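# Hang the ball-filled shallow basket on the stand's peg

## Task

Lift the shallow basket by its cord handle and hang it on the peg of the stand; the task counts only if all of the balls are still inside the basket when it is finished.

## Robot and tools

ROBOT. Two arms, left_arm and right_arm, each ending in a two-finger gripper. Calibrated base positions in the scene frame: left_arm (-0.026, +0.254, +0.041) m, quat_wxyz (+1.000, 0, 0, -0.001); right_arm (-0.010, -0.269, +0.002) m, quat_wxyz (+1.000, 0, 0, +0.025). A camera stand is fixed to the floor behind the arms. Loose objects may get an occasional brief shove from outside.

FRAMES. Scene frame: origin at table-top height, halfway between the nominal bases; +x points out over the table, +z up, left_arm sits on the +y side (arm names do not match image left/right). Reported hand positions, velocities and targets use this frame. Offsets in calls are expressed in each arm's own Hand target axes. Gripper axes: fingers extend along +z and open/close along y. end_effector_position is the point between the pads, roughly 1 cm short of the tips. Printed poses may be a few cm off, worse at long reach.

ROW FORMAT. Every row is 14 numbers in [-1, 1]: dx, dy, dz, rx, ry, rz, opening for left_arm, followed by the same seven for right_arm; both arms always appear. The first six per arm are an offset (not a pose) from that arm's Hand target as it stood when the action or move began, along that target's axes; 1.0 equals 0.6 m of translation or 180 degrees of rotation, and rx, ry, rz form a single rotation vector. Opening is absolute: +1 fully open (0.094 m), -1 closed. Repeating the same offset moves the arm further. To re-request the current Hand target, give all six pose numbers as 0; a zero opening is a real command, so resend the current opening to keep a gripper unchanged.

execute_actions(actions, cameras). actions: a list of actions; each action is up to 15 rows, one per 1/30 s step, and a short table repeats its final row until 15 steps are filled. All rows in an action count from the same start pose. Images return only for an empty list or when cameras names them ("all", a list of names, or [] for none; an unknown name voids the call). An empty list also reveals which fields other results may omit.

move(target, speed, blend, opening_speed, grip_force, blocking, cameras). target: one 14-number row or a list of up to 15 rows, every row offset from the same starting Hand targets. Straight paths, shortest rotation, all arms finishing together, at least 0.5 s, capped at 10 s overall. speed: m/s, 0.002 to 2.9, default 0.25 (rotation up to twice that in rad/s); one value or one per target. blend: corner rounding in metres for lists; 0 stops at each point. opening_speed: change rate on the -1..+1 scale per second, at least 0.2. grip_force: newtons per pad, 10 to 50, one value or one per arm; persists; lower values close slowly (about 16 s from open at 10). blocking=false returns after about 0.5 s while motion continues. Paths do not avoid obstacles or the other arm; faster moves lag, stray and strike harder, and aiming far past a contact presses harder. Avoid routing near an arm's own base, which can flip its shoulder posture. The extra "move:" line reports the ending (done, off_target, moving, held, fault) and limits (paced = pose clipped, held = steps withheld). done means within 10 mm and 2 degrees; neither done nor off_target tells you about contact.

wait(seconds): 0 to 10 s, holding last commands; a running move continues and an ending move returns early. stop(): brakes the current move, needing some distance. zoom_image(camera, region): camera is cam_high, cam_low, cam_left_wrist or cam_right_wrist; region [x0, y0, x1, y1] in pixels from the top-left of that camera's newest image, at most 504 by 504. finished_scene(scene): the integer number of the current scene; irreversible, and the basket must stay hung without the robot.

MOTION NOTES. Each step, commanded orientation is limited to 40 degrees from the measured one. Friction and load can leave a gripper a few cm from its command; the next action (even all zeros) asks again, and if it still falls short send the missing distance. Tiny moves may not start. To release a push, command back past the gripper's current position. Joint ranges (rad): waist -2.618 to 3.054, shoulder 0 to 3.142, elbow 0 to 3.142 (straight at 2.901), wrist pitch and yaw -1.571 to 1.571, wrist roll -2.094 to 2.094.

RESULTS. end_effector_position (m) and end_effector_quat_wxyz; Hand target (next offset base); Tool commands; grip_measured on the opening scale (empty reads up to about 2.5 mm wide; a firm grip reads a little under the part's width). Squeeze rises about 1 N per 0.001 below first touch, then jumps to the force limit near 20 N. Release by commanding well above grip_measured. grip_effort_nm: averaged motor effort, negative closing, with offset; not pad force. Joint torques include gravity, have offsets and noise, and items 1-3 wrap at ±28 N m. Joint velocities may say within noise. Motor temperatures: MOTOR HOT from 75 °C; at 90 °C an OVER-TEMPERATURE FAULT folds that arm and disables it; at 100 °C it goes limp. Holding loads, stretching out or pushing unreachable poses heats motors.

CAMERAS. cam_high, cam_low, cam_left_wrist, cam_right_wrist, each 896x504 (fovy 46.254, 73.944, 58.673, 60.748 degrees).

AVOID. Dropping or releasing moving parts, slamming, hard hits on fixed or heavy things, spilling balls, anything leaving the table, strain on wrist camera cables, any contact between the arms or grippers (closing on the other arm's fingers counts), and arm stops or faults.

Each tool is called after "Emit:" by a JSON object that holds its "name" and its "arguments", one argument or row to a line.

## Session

Emit:
{"name": "execute_actions", "arguments": {
  "actions": []
}}

Emit:
{"name": "zoom_image", "arguments": {
  "camera": "cam_high",
  "region": [340, 220, 640, 420]
}}

Scene clock: 0.00 s.
left_arm: end_effector_position=(+0.3758, +0.2939, +0.1487) grip_measured=+1.000 grip_effort_nm=n/a end_effector_quat_wxyz=(+0.599, -0.092, +0.791, +0.085) | right_arm: end_effector_position=(+0.3854, -0.2773, +0.1237) grip_measured=+1.000 grip_effort_nm=n/a end_effector_quat_wxyz=(+0.620, +0.036, +0.783, -0.031)
Joint positions: left_arm=[-0.019 1.577 0.374 0.922 -0.268 -0.05 0.094] | right_arm=[-0.014 1.502 0.33 0.939 0.129 0.027 0.094]
Joint velocities: within noise
Joint torques (N m): no reading
Motor temperatures (°C): left_arm=[23 29 37 28 26 26 28] | right_arm=[24 26 30 29 23 24 25]
Heat: left arm: 37 °C; right arm: 30 °C.
Hand target: left_arm +0.3752, +0.2943, +0.1464; +0.594, -0.092, +0.794, +0.087 | right_arm +0.3853, -0.2774, +0.1225; +0.617, +0.036, +0.785, -0.032
Tool commands: left_gripper/opening=+1.0 right_gripper/opening=+1.0

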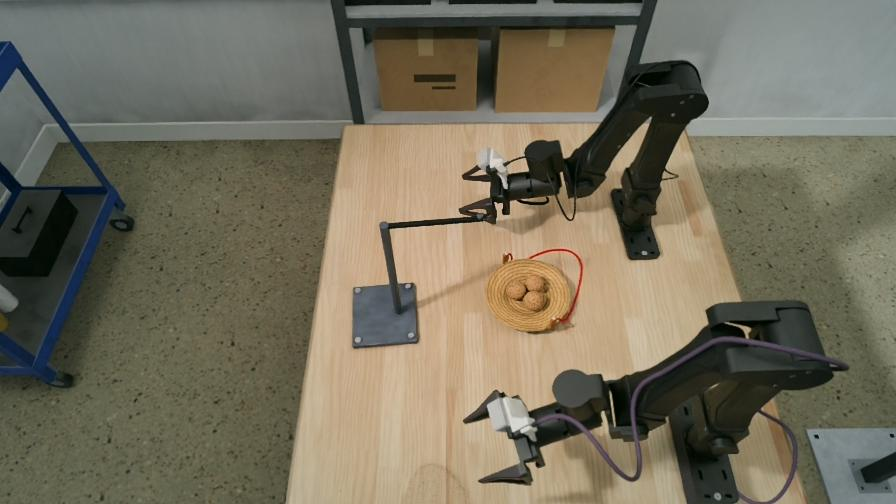

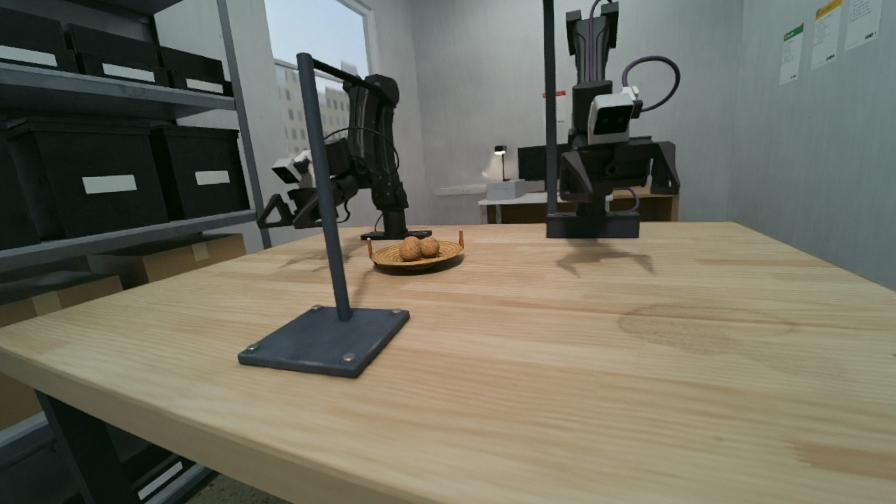

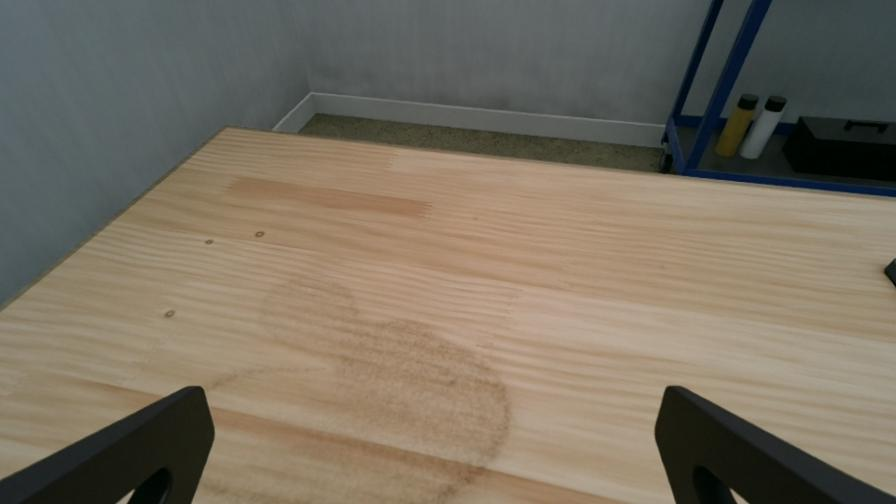

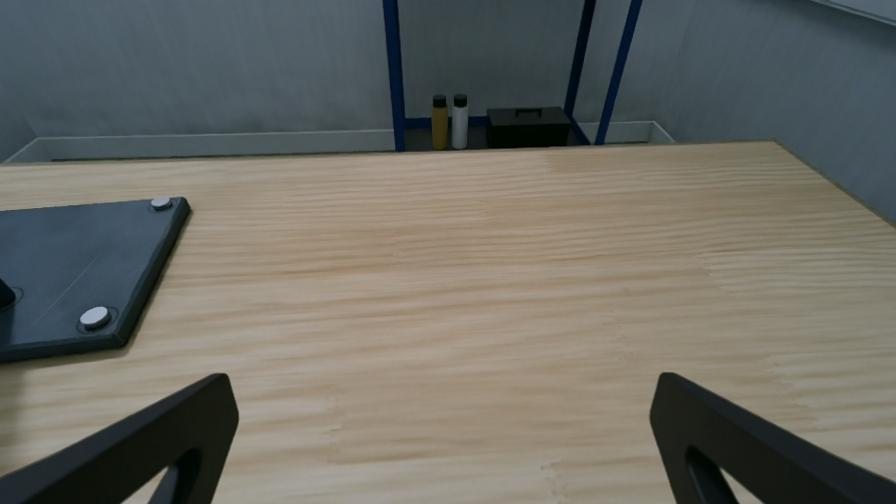

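Scaled by 1.680 from the camera's 896x504 image, which has a finer 1280x720 frame.

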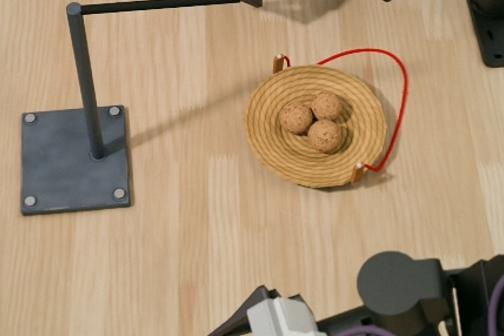

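Emit:
{"name": "move", "arguments": {
  "target": [
    [-0.0303,-0.3095,-0.3703,0.2874,0.3326,0.3693,0.1,-0.002,-0.509,-0.1927,0.2643,0.0016,0.064,1],
    [0.0778,-0.6267,-0.5942,0.2874,0.3326,0.3693,0.1,-0.002,-0.509,-0.1927,0.2643,0.0016,0.064,1]
  ],
  "speed": 0.35,
  "blend": [0.05,0],
  "cameras": ["cam_high","cam_left_wrist"]
}}

Emit:
{"name": "zoom_image", "arguments": {
  "camera": "cam_high",
  "region": [360, 180, 620, 360]
}}

Scene clock: 65.00 s.
left_arm: end_effector_position=(+0.1235, -0.1603, +0.1974) grip_measured=+0.103 grip_effort_nm=-0.17 end_effector_quat_wxyz=(+0.038, +0.542, +0.839, -0.028) | right_arm: end_effector_position=(+0.2433, -0.5656, +0.1530) grip_measured=+1.000 grip_effort_nm=0.02 end_effector_quat_wxyz=(+0.554, +0.354, +0.698, -0.285)
Joint positions: left_arm=[-1.226 2.201 2.258 -1.535 -0.002 -0.08 0.052] | right_arm=[-0.851 1.334 0.366 0.739 0.14 0.027 0.094]
Joint torques (N m): left_arm=[0.4 -10.82 8.51 0.14 0.05 -0.06] | right_arm=[-0.54 -3.6 8.64 1.47 0.01 0]
Motor temperatures (°C): left_arm=[23 30 39 33 26 26 28] | right_arm=[24 28 31 34 23 24 25]
Heat: left arm: 39 °C; right arm: 34 °C.
Hand target: left_arm +0.1254, -0.1600, +0.1900; +0.000, +0.537, +0.843, +0.000 | right_arm +0.2446, -0.5706, +0.1526; +0.548, +0.358, +0.700, -0.285
Off the commanded pose: left_arm 0.008 m, 5 deg | right_arm 0.005 m, 1 deg.
joint sent to its limit (left arm) — joint 4 (wrist pitch), lower limit. The joint targets are off in orientation, not in position.
move: off_target (left_arm)
Images, in order (width x height): cam_high 896x504, cam_left_wrist 896x504.

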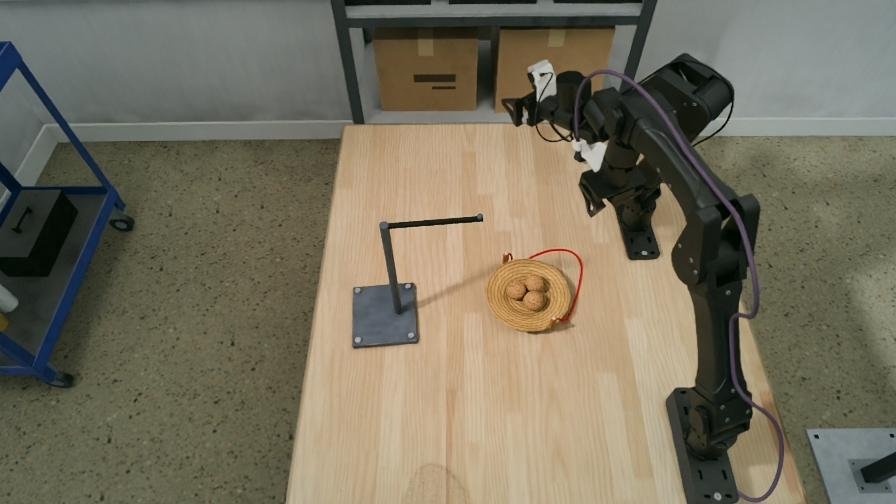

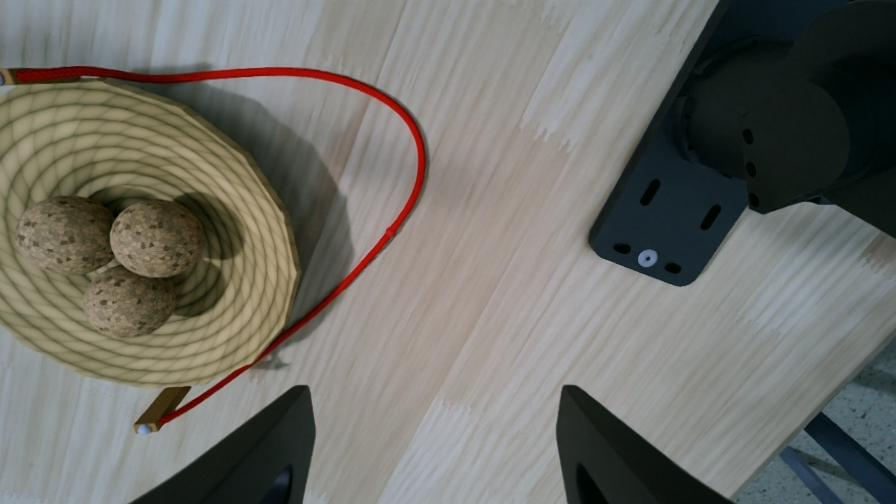

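Scaled by 1.938 from the camera's 896x504 image, which has a finer 1280x720 frame.

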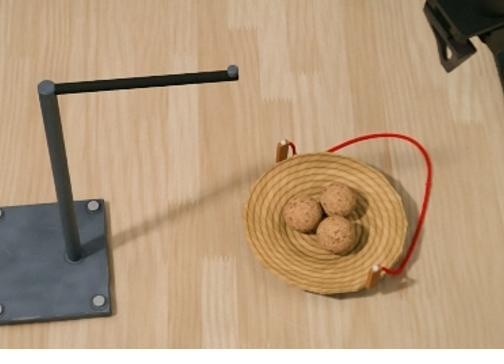

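Emit:
{"name": "move", "arguments": {
  "target": [-0.0118,0.0213,0.245,0,0,0,0.1,0,0,0,0,0,0,1],
  "speed": 0.15,
  "cameras": ["cam_left_wrist"]
}}

Scene clock: 103.10 s.
left_arm: end_effector_position=(+0.1380, -0.1628, +0.0599) grip_measured=+0.103 grip_effort_nm=-0.17 end_effector_quat_wxyz=(+0.011, +0.536, +0.844, -0.006) | right_arm: end_effector_position=(+0.2433, -0.5656, +0.1530) grip_measured=+1.000 grip_effort_nm=0.02 end_effector_quat_wxyz=(+0.554, +0.354, +0.698, -0.285)
Joint positions: left_arm=[-1.197 2.289 1.858 -1.115 -0.002 -0.067 0.052] | right_arm=[-0.851 1.334 0.366 0.739 0.14 0.027 0.094]
Joint torques (N m): left_arm=[0.53 -11.44 6 0.45 0.06 0.08] | right_arm=[-0.54 -3.58 8.61 1.46 0.02 -0.01]
Heat: left arm: 39 °C; right arm: 34 °C.
Hand target: left_arm +0.1399, -0.1609, +0.0429; +0.000, +0.537, +0.843, +0.000 | right_arm +0.2446, -0.5706, +0.1526; +0.548, +0.358, +0.700, -0.285
Off the commanded pose: left_arm 0.017 m, 1 deg | right_arm 0.005 m, 1 deg.
move: off_target (left_arm)
Images, in order (width x height): cam_left_wrist 896x504.

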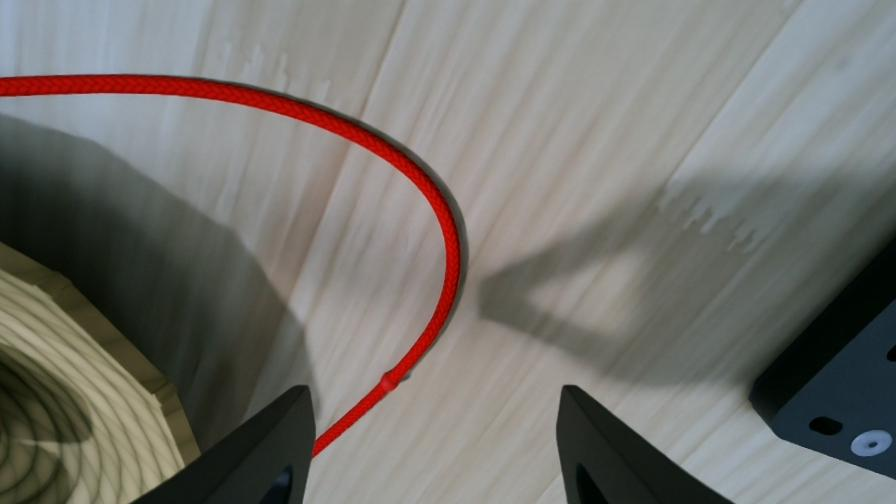

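Emit:
{"name": "move", "arguments": {
  "target": [0.0083,-0.0067,0.055,0,0,0,0.1,0,0,0,0,0,0,1],
  "speed": 0.1,
  "cameras": ["cam_left_wrist"]
}}

Scene clock: 112.43 s.
left_arm: end_effector_position=(+0.1376, -0.1617, +0.0304) grip_measured=+0.103 grip_effort_nm=-0.16 end_effector_quat_wxyz=(+0.015, +0.537, +0.844, -0.009) | right_arm: end_effector_position=(+0.2433, -0.5656, +0.1530) grip_measured=+1.000 grip_effort_nm=0.02 end_effector_quat_wxyz=(+0.554, +0.354, +0.698, -0.285)
Joint positions: left_arm=[-1.197 2.305 1.764 -0.996 -0.002 -0.066 0.052] | right_arm=[-0.851 1.334 0.366 0.739 0.14 0.027 0.094]
Joint torques (N m): left_arm=[-0.23 -10.99 5.39 0.51 0.06 -0.02] | right_arm=[-0.53 -3.63 8.61 1.47 0 -0.01]
Heat: left arm: 39 °C; right arm: 34 °C.
Hand target: left_arm +0.1342, -0.1581, +0.0100; +0.000, +0.538, +0.843, +0.000 | right_arm +0.2446, -0.5706, +0.1526; +0.548, +0.358, +0.700, -0.285
Off the commanded pose: left_arm 0.021 m, 2 deg | right_arm 0.005 m, 1 deg.
move: off_target (left_arm)
Images, in order (width x height): cam_left_wrist 896x504.

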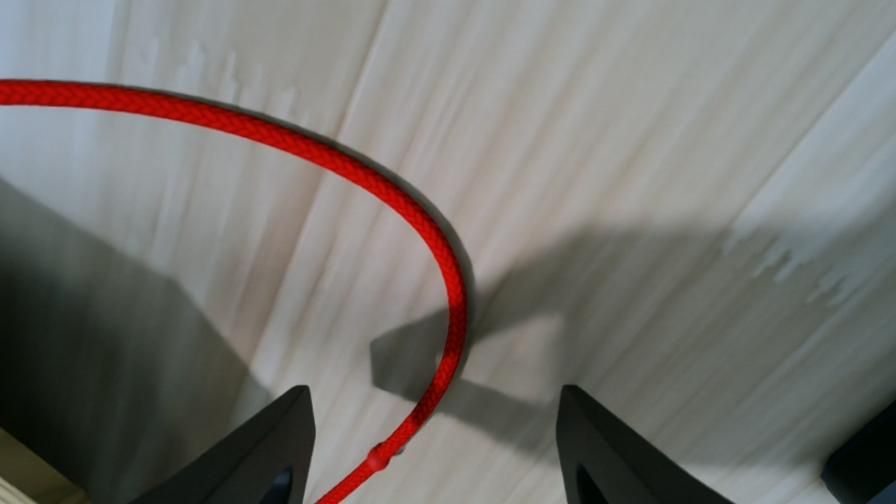

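Emit:
{"name": "move", "arguments": {
  "target": [0.005,-0.0075,0.035,0,0,0,0.1,0,0,0,0,0,0,1],
  "speed": 0.05,
  "cameras": ["cam_left_wrist"]
}}

Scene clock: 121.07 s.
left_arm: end_effector_position=(+0.1346, -0.1620, +0.0161) grip_measured=+0.102 grip_effort_nm=-0.16 end_effector_quat_wxyz=(+0.017, +0.538, +0.843, -0.010) | right_arm: end_effector_position=(+0.2433, -0.5656, +0.1530) grip_measured=+1.000 grip_effort_nm=0.02 end_effector_quat_wxyz=(+0.554, +0.354, +0.698, -0.285)
Joint positions: left_arm=[-1.205 2.315 1.723 -0.939 -0.005 -0.072 0.052] | right_arm=[-0.851 1.334 0.366 0.739 0.14 0.027 0.094]
Joint torques (N m): left_arm=[-0.47 -10.13 4.42 0.67 0.08 -0.1] | right_arm=[-0.54 -3.62 8.58 1.47 0.01 -0.01]
Heat: left arm: 39 °C; right arm: 34 °C.
Hand target: left_arm +0.1289, -0.1574, -0.0110; +0.000, +0.537, +0.843, +0.000 | right_arm +0.2446, -0.5706, +0.1526; +0.548, +0.358, +0.700, -0.285
Off the commanded pose: left_arm 0.028 m, 2 deg | right_arm 0.005 m, 1 deg.
move: off_target (left_arm)
Images, in order (width x height): cam_left_wrist 896x504.

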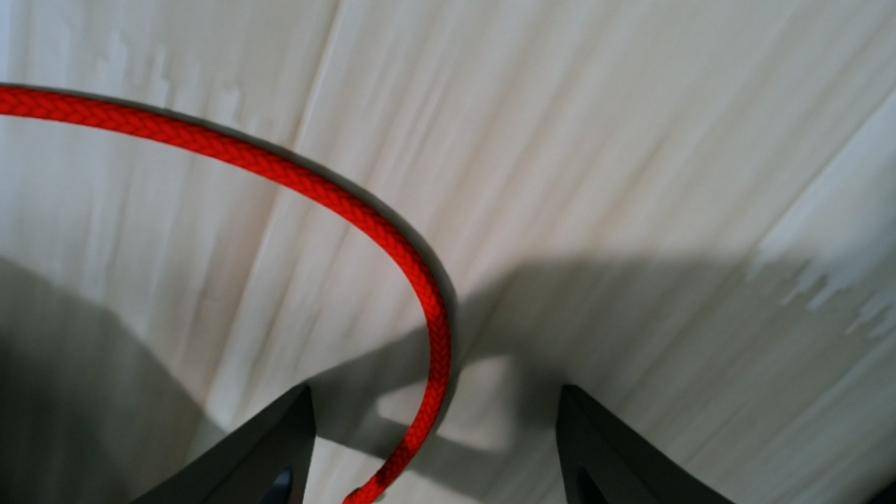

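Emit:
{"name": "move", "arguments": {
  "target": [
    [0,0,0.015,0,0,0,0.1,0,0,0,0,0,0,1],
    [0,0,0.015,0,0,0,-1,0,0,0,0,0,0,1]
  ],
  "speed": 0.05,
  "opening_speed": 0.6,
  "cameras": ["cam_left_wrist"]
}}

Emit:
{"name": "zoom_image", "arguments": {
  "camera": "cam_left_wrist",
  "region": [340, 300, 540, 500]
}}

Scene clock: 131.67 s.
left_arm: end_effector_position=(+0.1378, -0.1669, +0.0153) grip_measured=-0.963 grip_effort_nm=-0.96 end_effector_quat_wxyz=(+0.029, +0.536, +0.843, -0.014) | right_arm: end_effector_position=(+0.2433, -0.5656, +0.1530) grip_measured=+1.000 grip_effort_nm=0.02 end_effector_quat_wxyz=(+0.554, +0.354, +0.698, -0.285)
Joint positions: left_arm=[-1.205 2.315 1.718 -0.909 -0.012 -0.074 0.002] | right_arm=[-0.851 1.334 0.366 0.739 0.14 0.027 0.094]
Joint torques (N m): left_arm=[-0.44 -9.07 3.75 0.68 0.16 -0.05] | right_arm=[-0.51 -3.62 8.61 1.47 0 -0.01]
Heat: left arm: 39 °C; right arm: 35 °C.
Hand target: left_arm +0.1289, -0.1574, -0.0200; +0.000, +0.537, +0.843, +0.000 | right_arm +0.2446, -0.5706, +0.1526; +0.548, +0.358, +0.700, -0.285
Off the commanded pose: left_arm 0.038 m, 4 deg | right_arm 0.005 m, 1 deg.
move: off_target (left_arm); target 2's new opening was sent with left_arm's hand 0.036 m and 2 deg from that target
Images, in order (width x height): cam_left_wrist 896x504.

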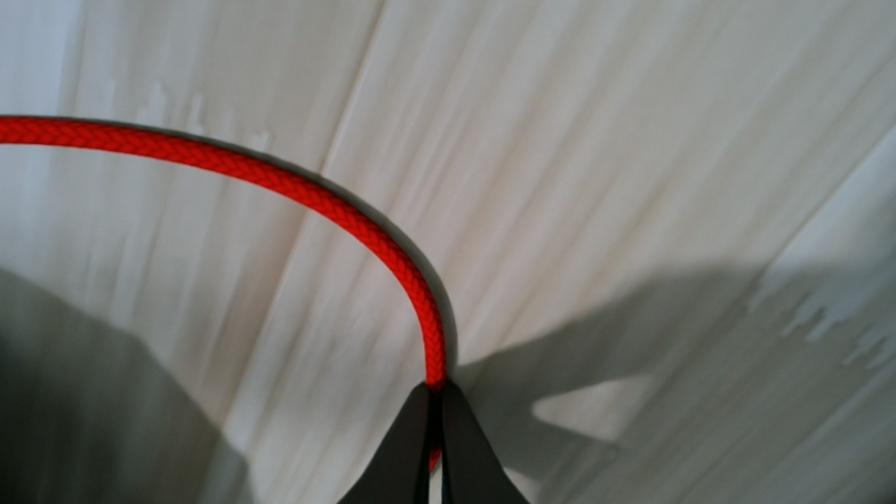

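Scaled by 2.520 from the camera's 896x504 image, which has a finer 1280x720 frame.

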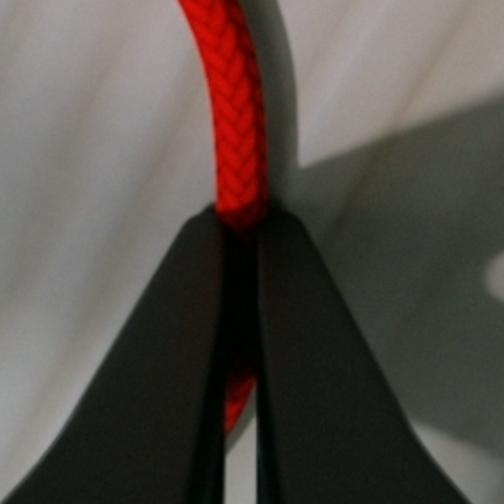

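Emit:
{"name": "move", "arguments": {
  "target": [
    [0.0048,0.096,-0.1667,0,0,0,-1,0,0,0,0,0,0,1],
    [0.034,0.2717,-0.35,0,-0.055,-0.02,-1,0,0,0,0,0,0,1]
  ],
  "speed": 0.12,
  "blend": [0.03,0],
  "cameras": ["cam_high","cam_low","cam_left_wrist"]
}}

Scene clock: 147.87 s.
left_arm: end_effector_position=(+0.2699, -0.0693, +0.1705) grip_measured=-0.969 grip_effort_nm=-1.05 end_effector_quat_wxyz=(+0.058, +0.505, +0.861, -0.037) | right_arm: end_effector_position=(+0.2433, -0.5656, +0.1530) grip_measured=+1.000 grip_effort_nm=0.02 end_effector_quat_wxyz=(+0.554, +0.354, +0.698, -0.285)
Joint positions: left_arm=[-0.814 2.106 1.993 -1.326 0.039 0.242 0.001] | right_arm=[-0.851 1.334 0.366 0.739 0.14 0.027 0.094]
Joint torques (N m): left_arm=[-0.02 -16.46 8.85 0.24 0.13 0.1] | right_arm=[-0.51 -3.62 8.55 1.47 -0.01 -0.01]
Motor temperatures (°C): left_arm=[23 35 39 30 26 26 29] | right_arm=[24 27 33 35 23 24 25]
Heat: left arm: 39 °C; right arm: 35 °C.
Hand target: left_arm +0.2678, -0.0701, +0.1900; +0.073, +0.509, +0.857, -0.046 | right_arm +0.2446, -0.5706, +0.1526; +0.548, +0.358, +0.700, -0.285
Off the commanded pose: left_arm 0.020 m, 2 deg | right_arm 0.005 m, 1 deg.
move: off_target (left_arm)
Images, in order (width x height): cam_high 896x504, cam_low 896x504, cam_left_wrist 896x504.

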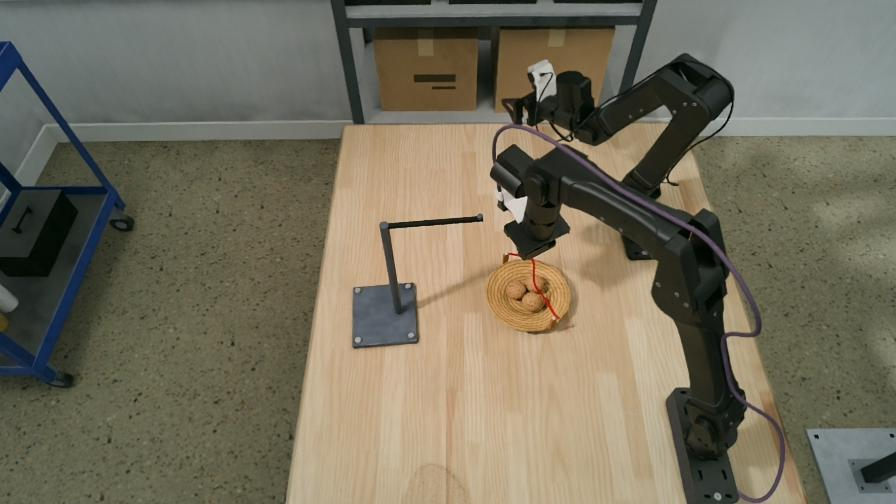

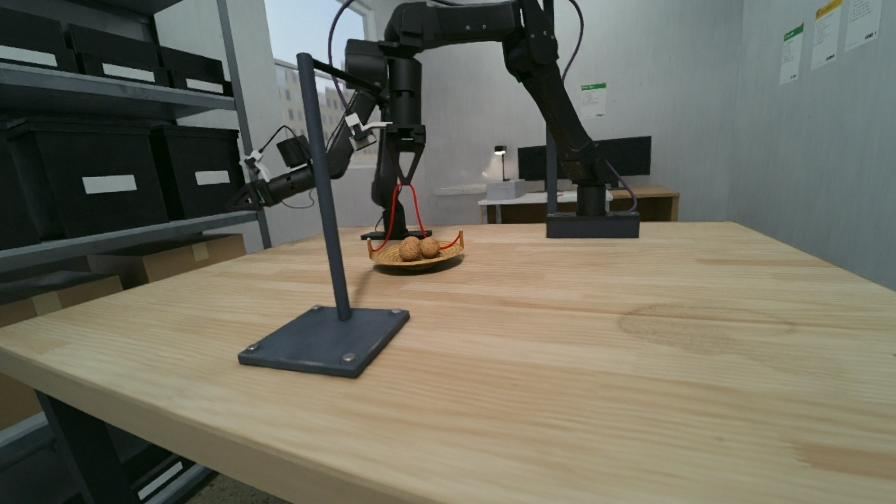

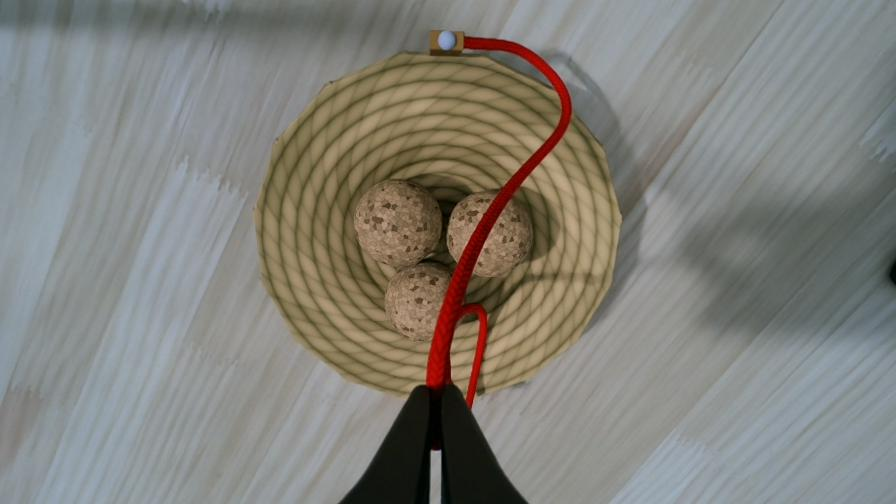

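Emit:
{"name": "move", "arguments": {
  "target": [-0.027,0,-0.116,0,-0.065,0,-1,0,0,0,0,0,0,1],
  "speed": 0.08,
  "cameras": ["cam_low","cam_left_wrist"]
}}

Scene clock: 156.50 s.
left_arm: end_effector_position=(+0.2689, -0.0736, +0.2402) grip_measured=-0.969 grip_effort_nm=-1.05 end_effector_quat_wxyz=(+0.135, +0.501, +0.850, -0.087) | right_arm: end_effector_position=(+0.2433, -0.5656, +0.1530) grip_measured=+1.000 grip_effort_nm=0.02 end_effector_quat_wxyz=(+0.554, +0.354, +0.698, -0.285)
Joint positions: left_arm=[-0.799 1.973 2.038 -1.326 0.095 0.249 0.001] | right_arm=[-0.851 1.334 0.366 0.739 0.14 0.027 0.094]
Joint torques (N m): left_arm=[0.55 -15.19 9.01 0.81 0.21 0.09] | right_arm=[-0.49 -3.6 8.58 1.47 0.01 -0.01]
Heat: left arm: 40 °C; right arm: 35 °C.
Hand target: left_arm +0.2701, -0.0733, +0.2614; +0.160, +0.501, +0.845, -0.098 | right_arm +0.2446, -0.5706, +0.1526; +0.548, +0.358, +0.700, -0.285
Off the commanded pose: left_arm 0.021 m, 3 deg | right_arm 0.005 m, 1 deg.
move: off_target (left_arm)
Images, in order (width x height): cam_low 896x504, cam_left_wrist 896x504.

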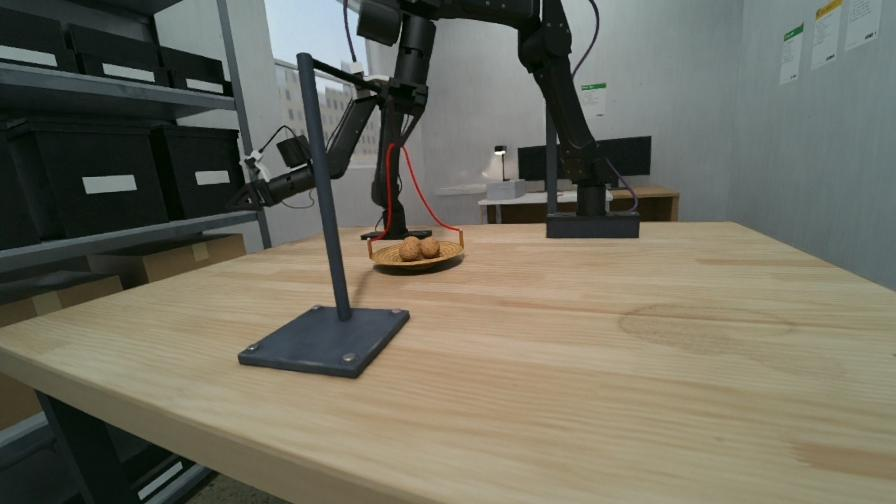

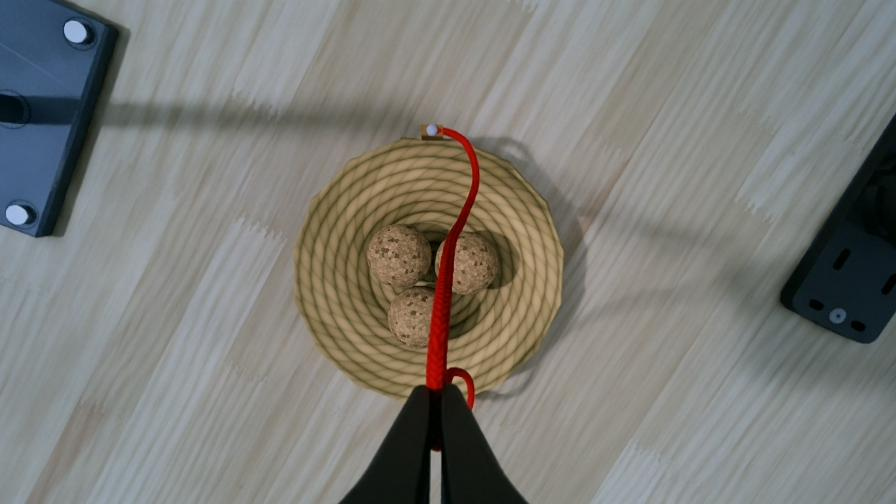

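Emit:
{"name": "move", "arguments": {
  "target": [-0.023,0.007,-0.054,0,-0.02,0,-1,0,0,0,0,0,0,1],
  "speed": 0.05,
  "cameras": ["cam_low","cam_left_wrist"]
}}

Emit:
{"name": "zoom_image", "arguments": {
  "camera": "cam_low",
  "region": [300, 60, 500, 290]
}}

Scene clock: 164.60 s.
left_arm: end_effector_position=(+0.2768, -0.0753, +0.2791) grip_measured=-0.969 grip_effort_nm=-1.06 end_effector_quat_wxyz=(+0.172, +0.497, +0.844, -0.105) | right_arm: end_effector_position=(+0.2433, -0.5656, +0.1530) grip_measured=+1.000 grip_effort_nm=0.02 end_effector_quat_wxyz=(+0.554, +0.354, +0.698, -0.285)
Joint positions: left_arm=[-0.78 1.973 2.173 -1.381 0.117 0.259 0.001] | right_arm=[-0.851 1.334 0.366 0.739 0.14 0.027 0.094]
Joint torques (N m): left_arm=[0.51 -14.17 9.01 0.8 0.21 0.08] | right_arm=[-0.5 -3.62 8.64 1.47 0.01 -0.01]
Heat: left arm: 41 °C; right arm: 35 °C.
Hand target: left_arm +0.2744, -0.0720, +0.2966; +0.186, +0.498, +0.839, -0.113 | right_arm +0.2446, -0.5706, +0.1526; +0.548, +0.358, +0.700, -0.285
Off the commanded pose: left_arm 0.018 m, 2 deg | right_arm 0.005 m, 1 deg.
move: off_target (left_arm)
Images, in order (width x height): cam_low 896x504, cam_left_wrist 896x504.

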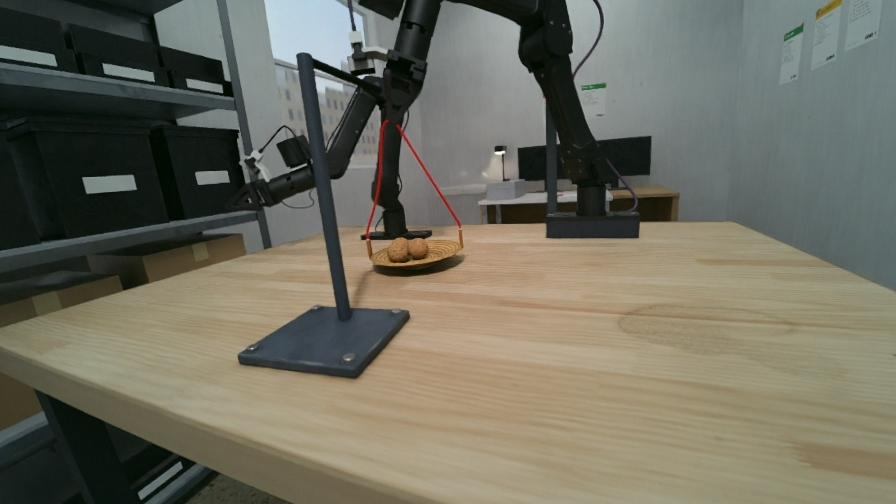

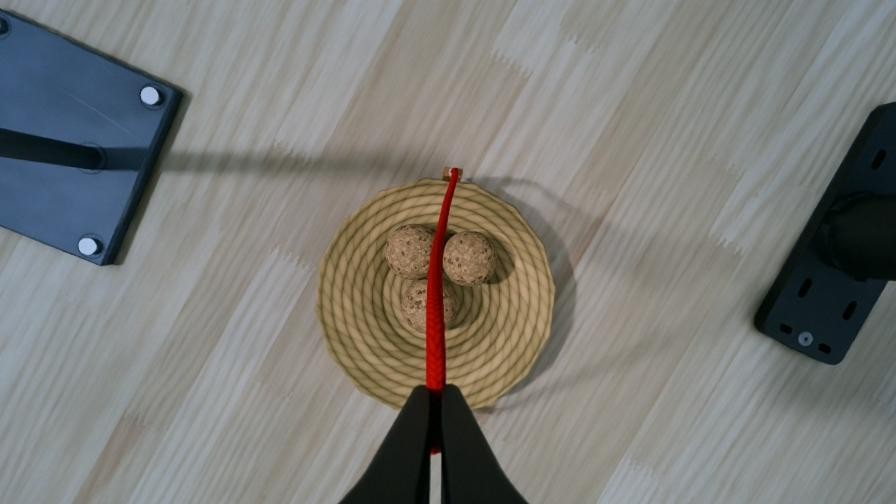

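Scaled by 2.191 from the camera's 896x504 image, which has a finer 1280x720 frame.

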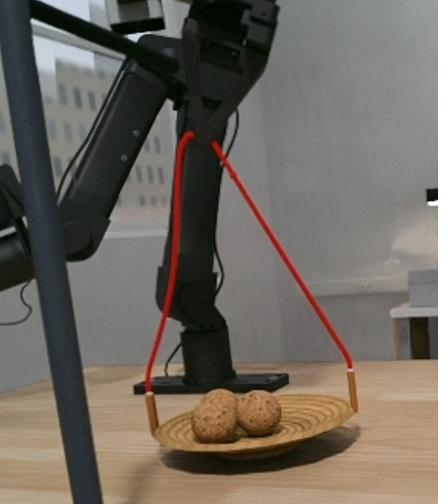

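Emit:
{"name": "move", "arguments": {
  "target": [0.0152,0,-0.0255,0,0,0,-1,0,0,0,0,0,0,1],
  "speed": 0.04,
  "cameras": ["cam_low","cam_left_wrist"]
}}

Emit:
{"name": "zoom_image", "arguments": {
  "camera": "cam_low",
  "region": [300, 60, 500, 290]
}}

Scene clock: 177.10 s.
left_arm: end_effector_position=(+0.2726, -0.0645, +0.2854) grip_measured=-0.969 grip_effort_nm=-1.06 end_effector_quat_wxyz=(+0.167, +0.497, +0.845, -0.103) | right_arm: end_effector_position=(+0.2433, -0.5656, +0.1530) grip_measured=+1.000 grip_effort_nm=0.02 end_effector_quat_wxyz=(+0.554, +0.354, +0.698, -0.285)
Joint positions: left_arm=[-0.769 1.951 2.173 -1.415 0.119 0.27 0.001] | right_arm=[-0.851 1.334 0.366 0.739 0.14 0.027 0.094]
Joint torques (N m): left_arm=[0.54 -15.94 7.53 0.83 0.21 0.11] | right_arm=[-0.53 -3.6 8.62 1.47 0.01 -0.01]
Heat: left arm: 41 °C; right arm: 35 °C.
Hand target: left_arm +0.2674, -0.0590, +0.3066; +0.186, +0.498, +0.839, -0.114 | right_arm +0.2446, -0.5706, +0.1526; +0.548, +0.358, +0.700, -0.285
Off the commanded pose: left_arm 0.022 m, 3 deg | right_arm 0.005 m, 1 deg.
move: off_target (left_arm)
Images, in order (width x height): cam_low 896x504, cam_left_wrist 896x504.

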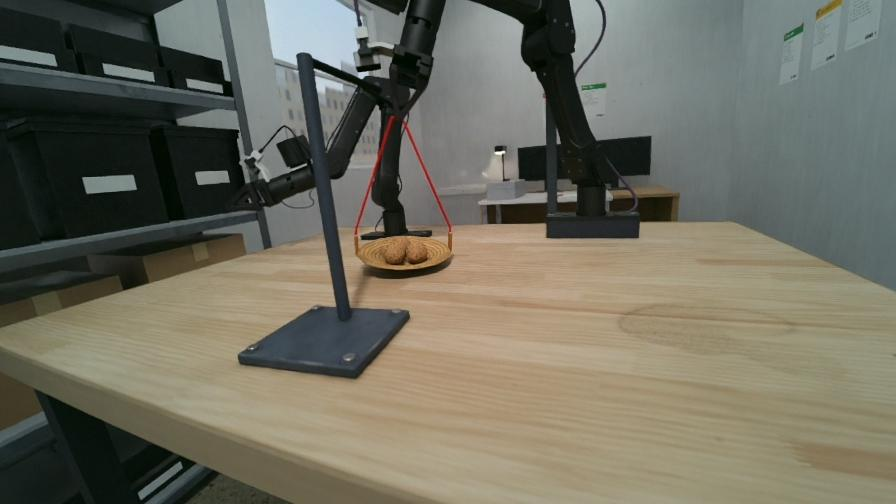

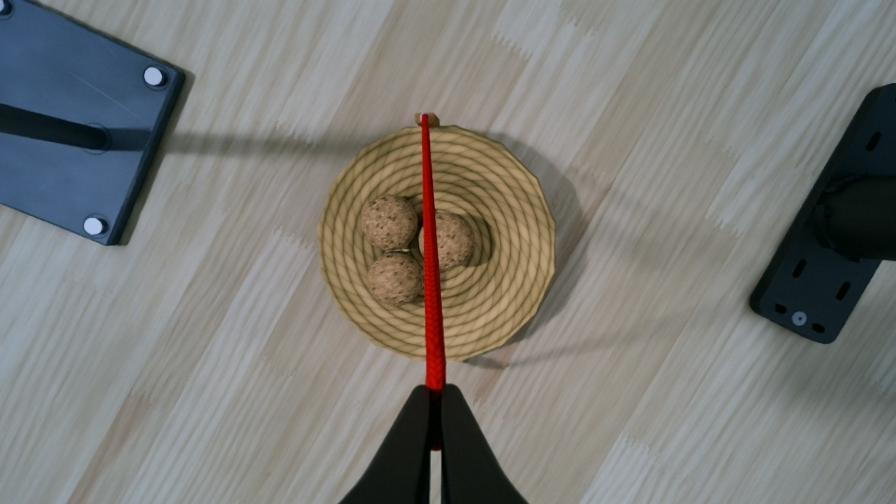

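Scaled by 2.191 from the camera's 896x504 image, which has a finer 1280x720 frame.

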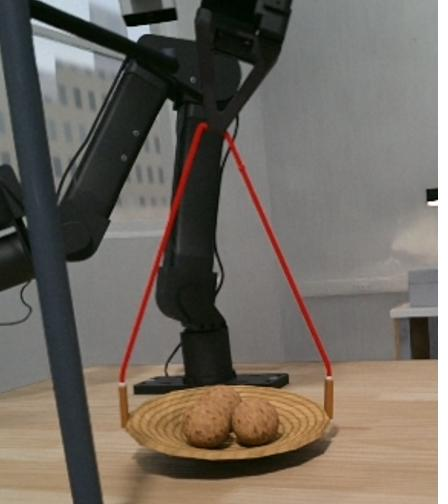

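Emit:
{"name": "move", "arguments": {
  "target": [-0.0353,0,-0.0755,0,-0.03,0,-1,0,0,0,0,0,0,1],
  "speed": 0.035,
  "cameras": ["cam_low","cam_left_wrist"]
}}

Emit:
{"name": "zoom_image", "arguments": {
  "camera": "cam_low",
  "region": [280, 20, 500, 290]
}}

Scene clock: 185.73 s.
left_arm: end_effector_position=(+0.2673, -0.0588, +0.3480) grip_measured=-0.969 grip_effort_nm=-1.06 end_effector_quat_wxyz=(+0.217, +0.491, +0.834, -0.129) | right_arm: end_effector_position=(+0.2433, -0.5656, +0.1530) grip_measured=+1.000 grip_effort_nm=0.02 end_effector_quat_wxyz=(+0.554, +0.354, +0.698, -0.285)
Joint positions: left_arm=[-0.755 1.951 2.412 -1.543 0.151 0.27 0.001] | right_arm=[-0.851 1.334 0.366 0.739 0.14 0.027 0.094]
Joint torques (N m): left_arm=[0.58 -10.54 8.59 1.11 0.26 0.07] | right_arm=[-0.5 -3.6 8.62 1.47 0.01 0]
Motor temperatures (°C): left_arm=[23 40 41 30 26 26 29] | right_arm=[24 27 34 35 23 24 25]
Heat: left arm: 41 °C; right arm: 35 °C.
Hand target: left_arm +0.2676, -0.0588, +0.3566; +0.226, +0.492, +0.830, -0.137 | right_arm +0.2446, -0.5706, +0.1526; +0.548, +0.358, +0.700, -0.285
Off the commanded pose: left_arm 0.009 m, 1 deg | right_arm 0.005 m, 1 deg.
move: done
Images, in order (width x height): cam_low 896x504, cam_left_wrist 896x504.

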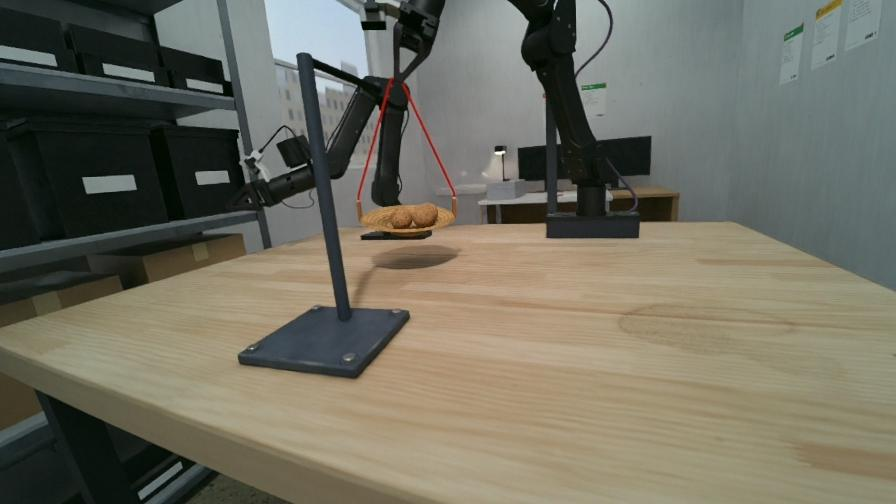

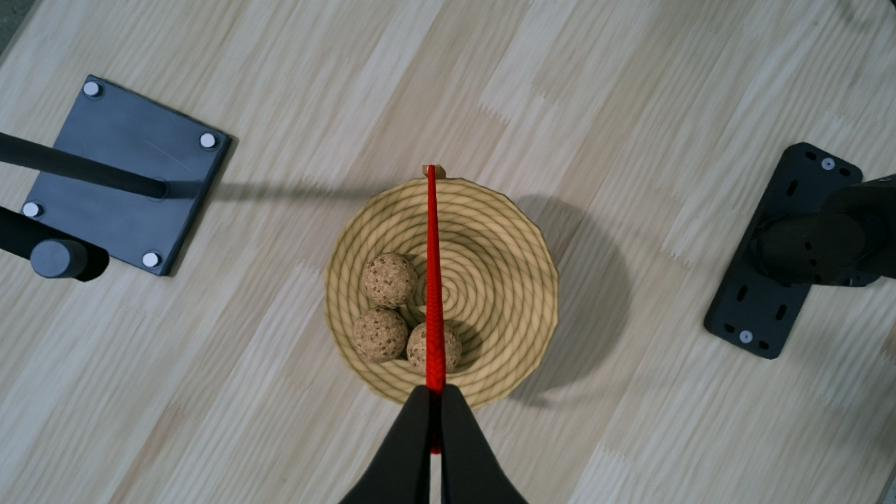

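Scaled by 1.867 from the camera's 896x504 image, which has a finer 1280x720 frame.

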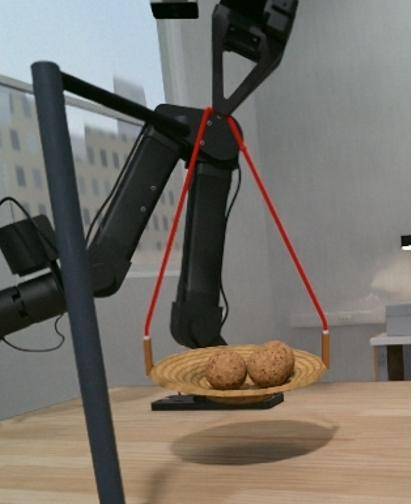

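Emit:
{"name": "move", "arguments": {
  "target": [-0.0273,0.0642,-0.0035,0.0666,-0.0511,0.0967,-1,0,0,0,0,0,0,1],
  "speed": 0.05,
  "cameras": ["cam_high","cam_low","cam_left_wrist"]
}}

Emit:
{"name": "zoom_image", "arguments": {
  "camera": "cam_low",
  "region": [280, 20, 500, 290]
}}

Scene clock: 221.00 s.
left_arm: end_effector_position=(+0.3052, -0.0475, +0.3668) grip_measured=-0.969 grip_effort_nm=-1.06 end_effector_quat_wxyz=(+0.272, +0.612, +0.712, -0.213) | right_arm: end_effector_position=(+0.2433, -0.5656, +0.1530) grip_measured=+1.000 grip_effort_nm=0.02 end_effector_quat_wxyz=(+0.554, +0.354, +0.698, -0.285)
Joint positions: left_arm=[-0.545 2.037 2.537 -1.548 0.497 0.738 0.001] | right_arm=[-0.851 1.334 0.366 0.739 0.14 0.027 0.094]
Joint torques (N m): left_arm=[0.51 -8.87 8.44 1.11 0.59 0.1] | right_arm=[-0.53 -3.6 8.59 1.46 0.01 0.01]
Heat: left arm: 43 °C; right arm: 35 °C.
Hand target: left_arm +0.3077, -0.0518, +0.3665; +0.257, +0.620, +0.706, -0.225 | right_arm +0.2446, -0.5706, +0.1526; +0.548, +0.358, +0.700, -0.285
Off the commanded pose: left_arm 0.005 m, 2 deg | right_arm 0.005 m, 1 deg.
joint sent to its limit (left arm) — joint 4 (wrist pitch), lower limit. The joint targets still meet the commanded pose.
move: done
Images, in order (width x height): cam_high 896x504, cam_low 896x504, cam_left_wrist 896x504.

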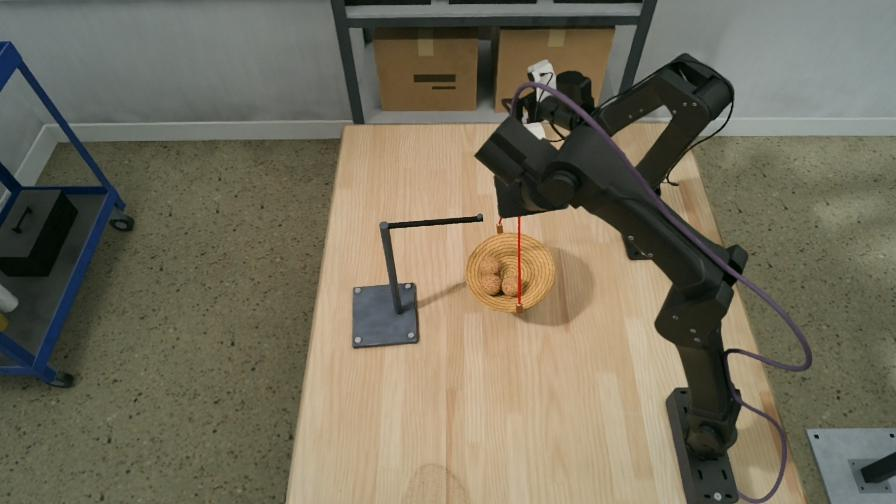

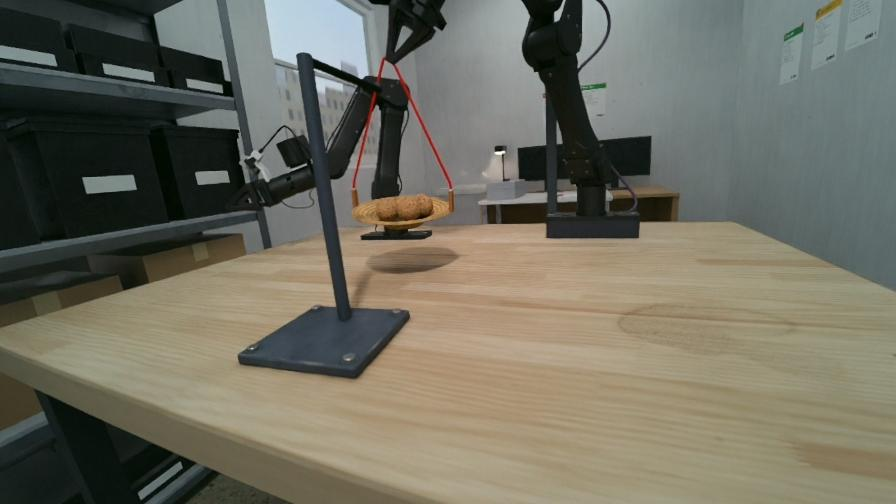

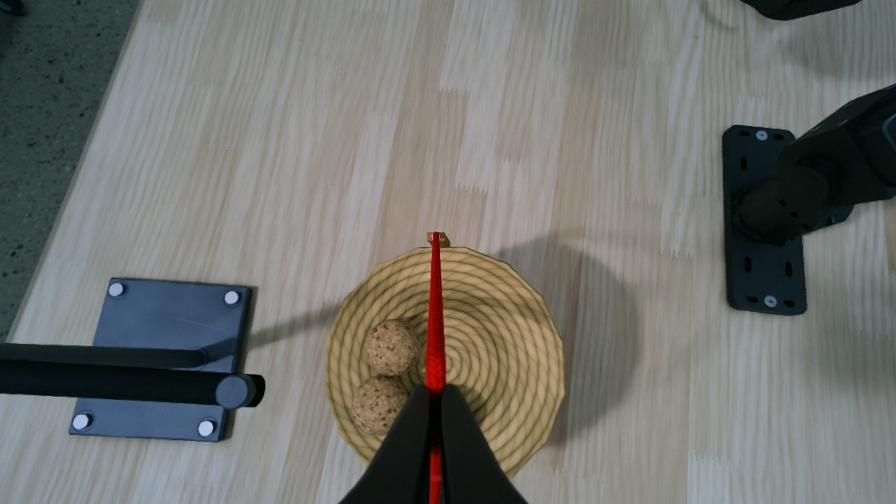

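Scaled by 1.867 from the camera's 896x504 image, which has a finer 1280x720 frame.

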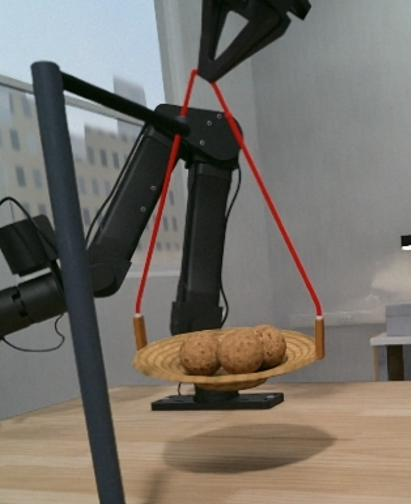

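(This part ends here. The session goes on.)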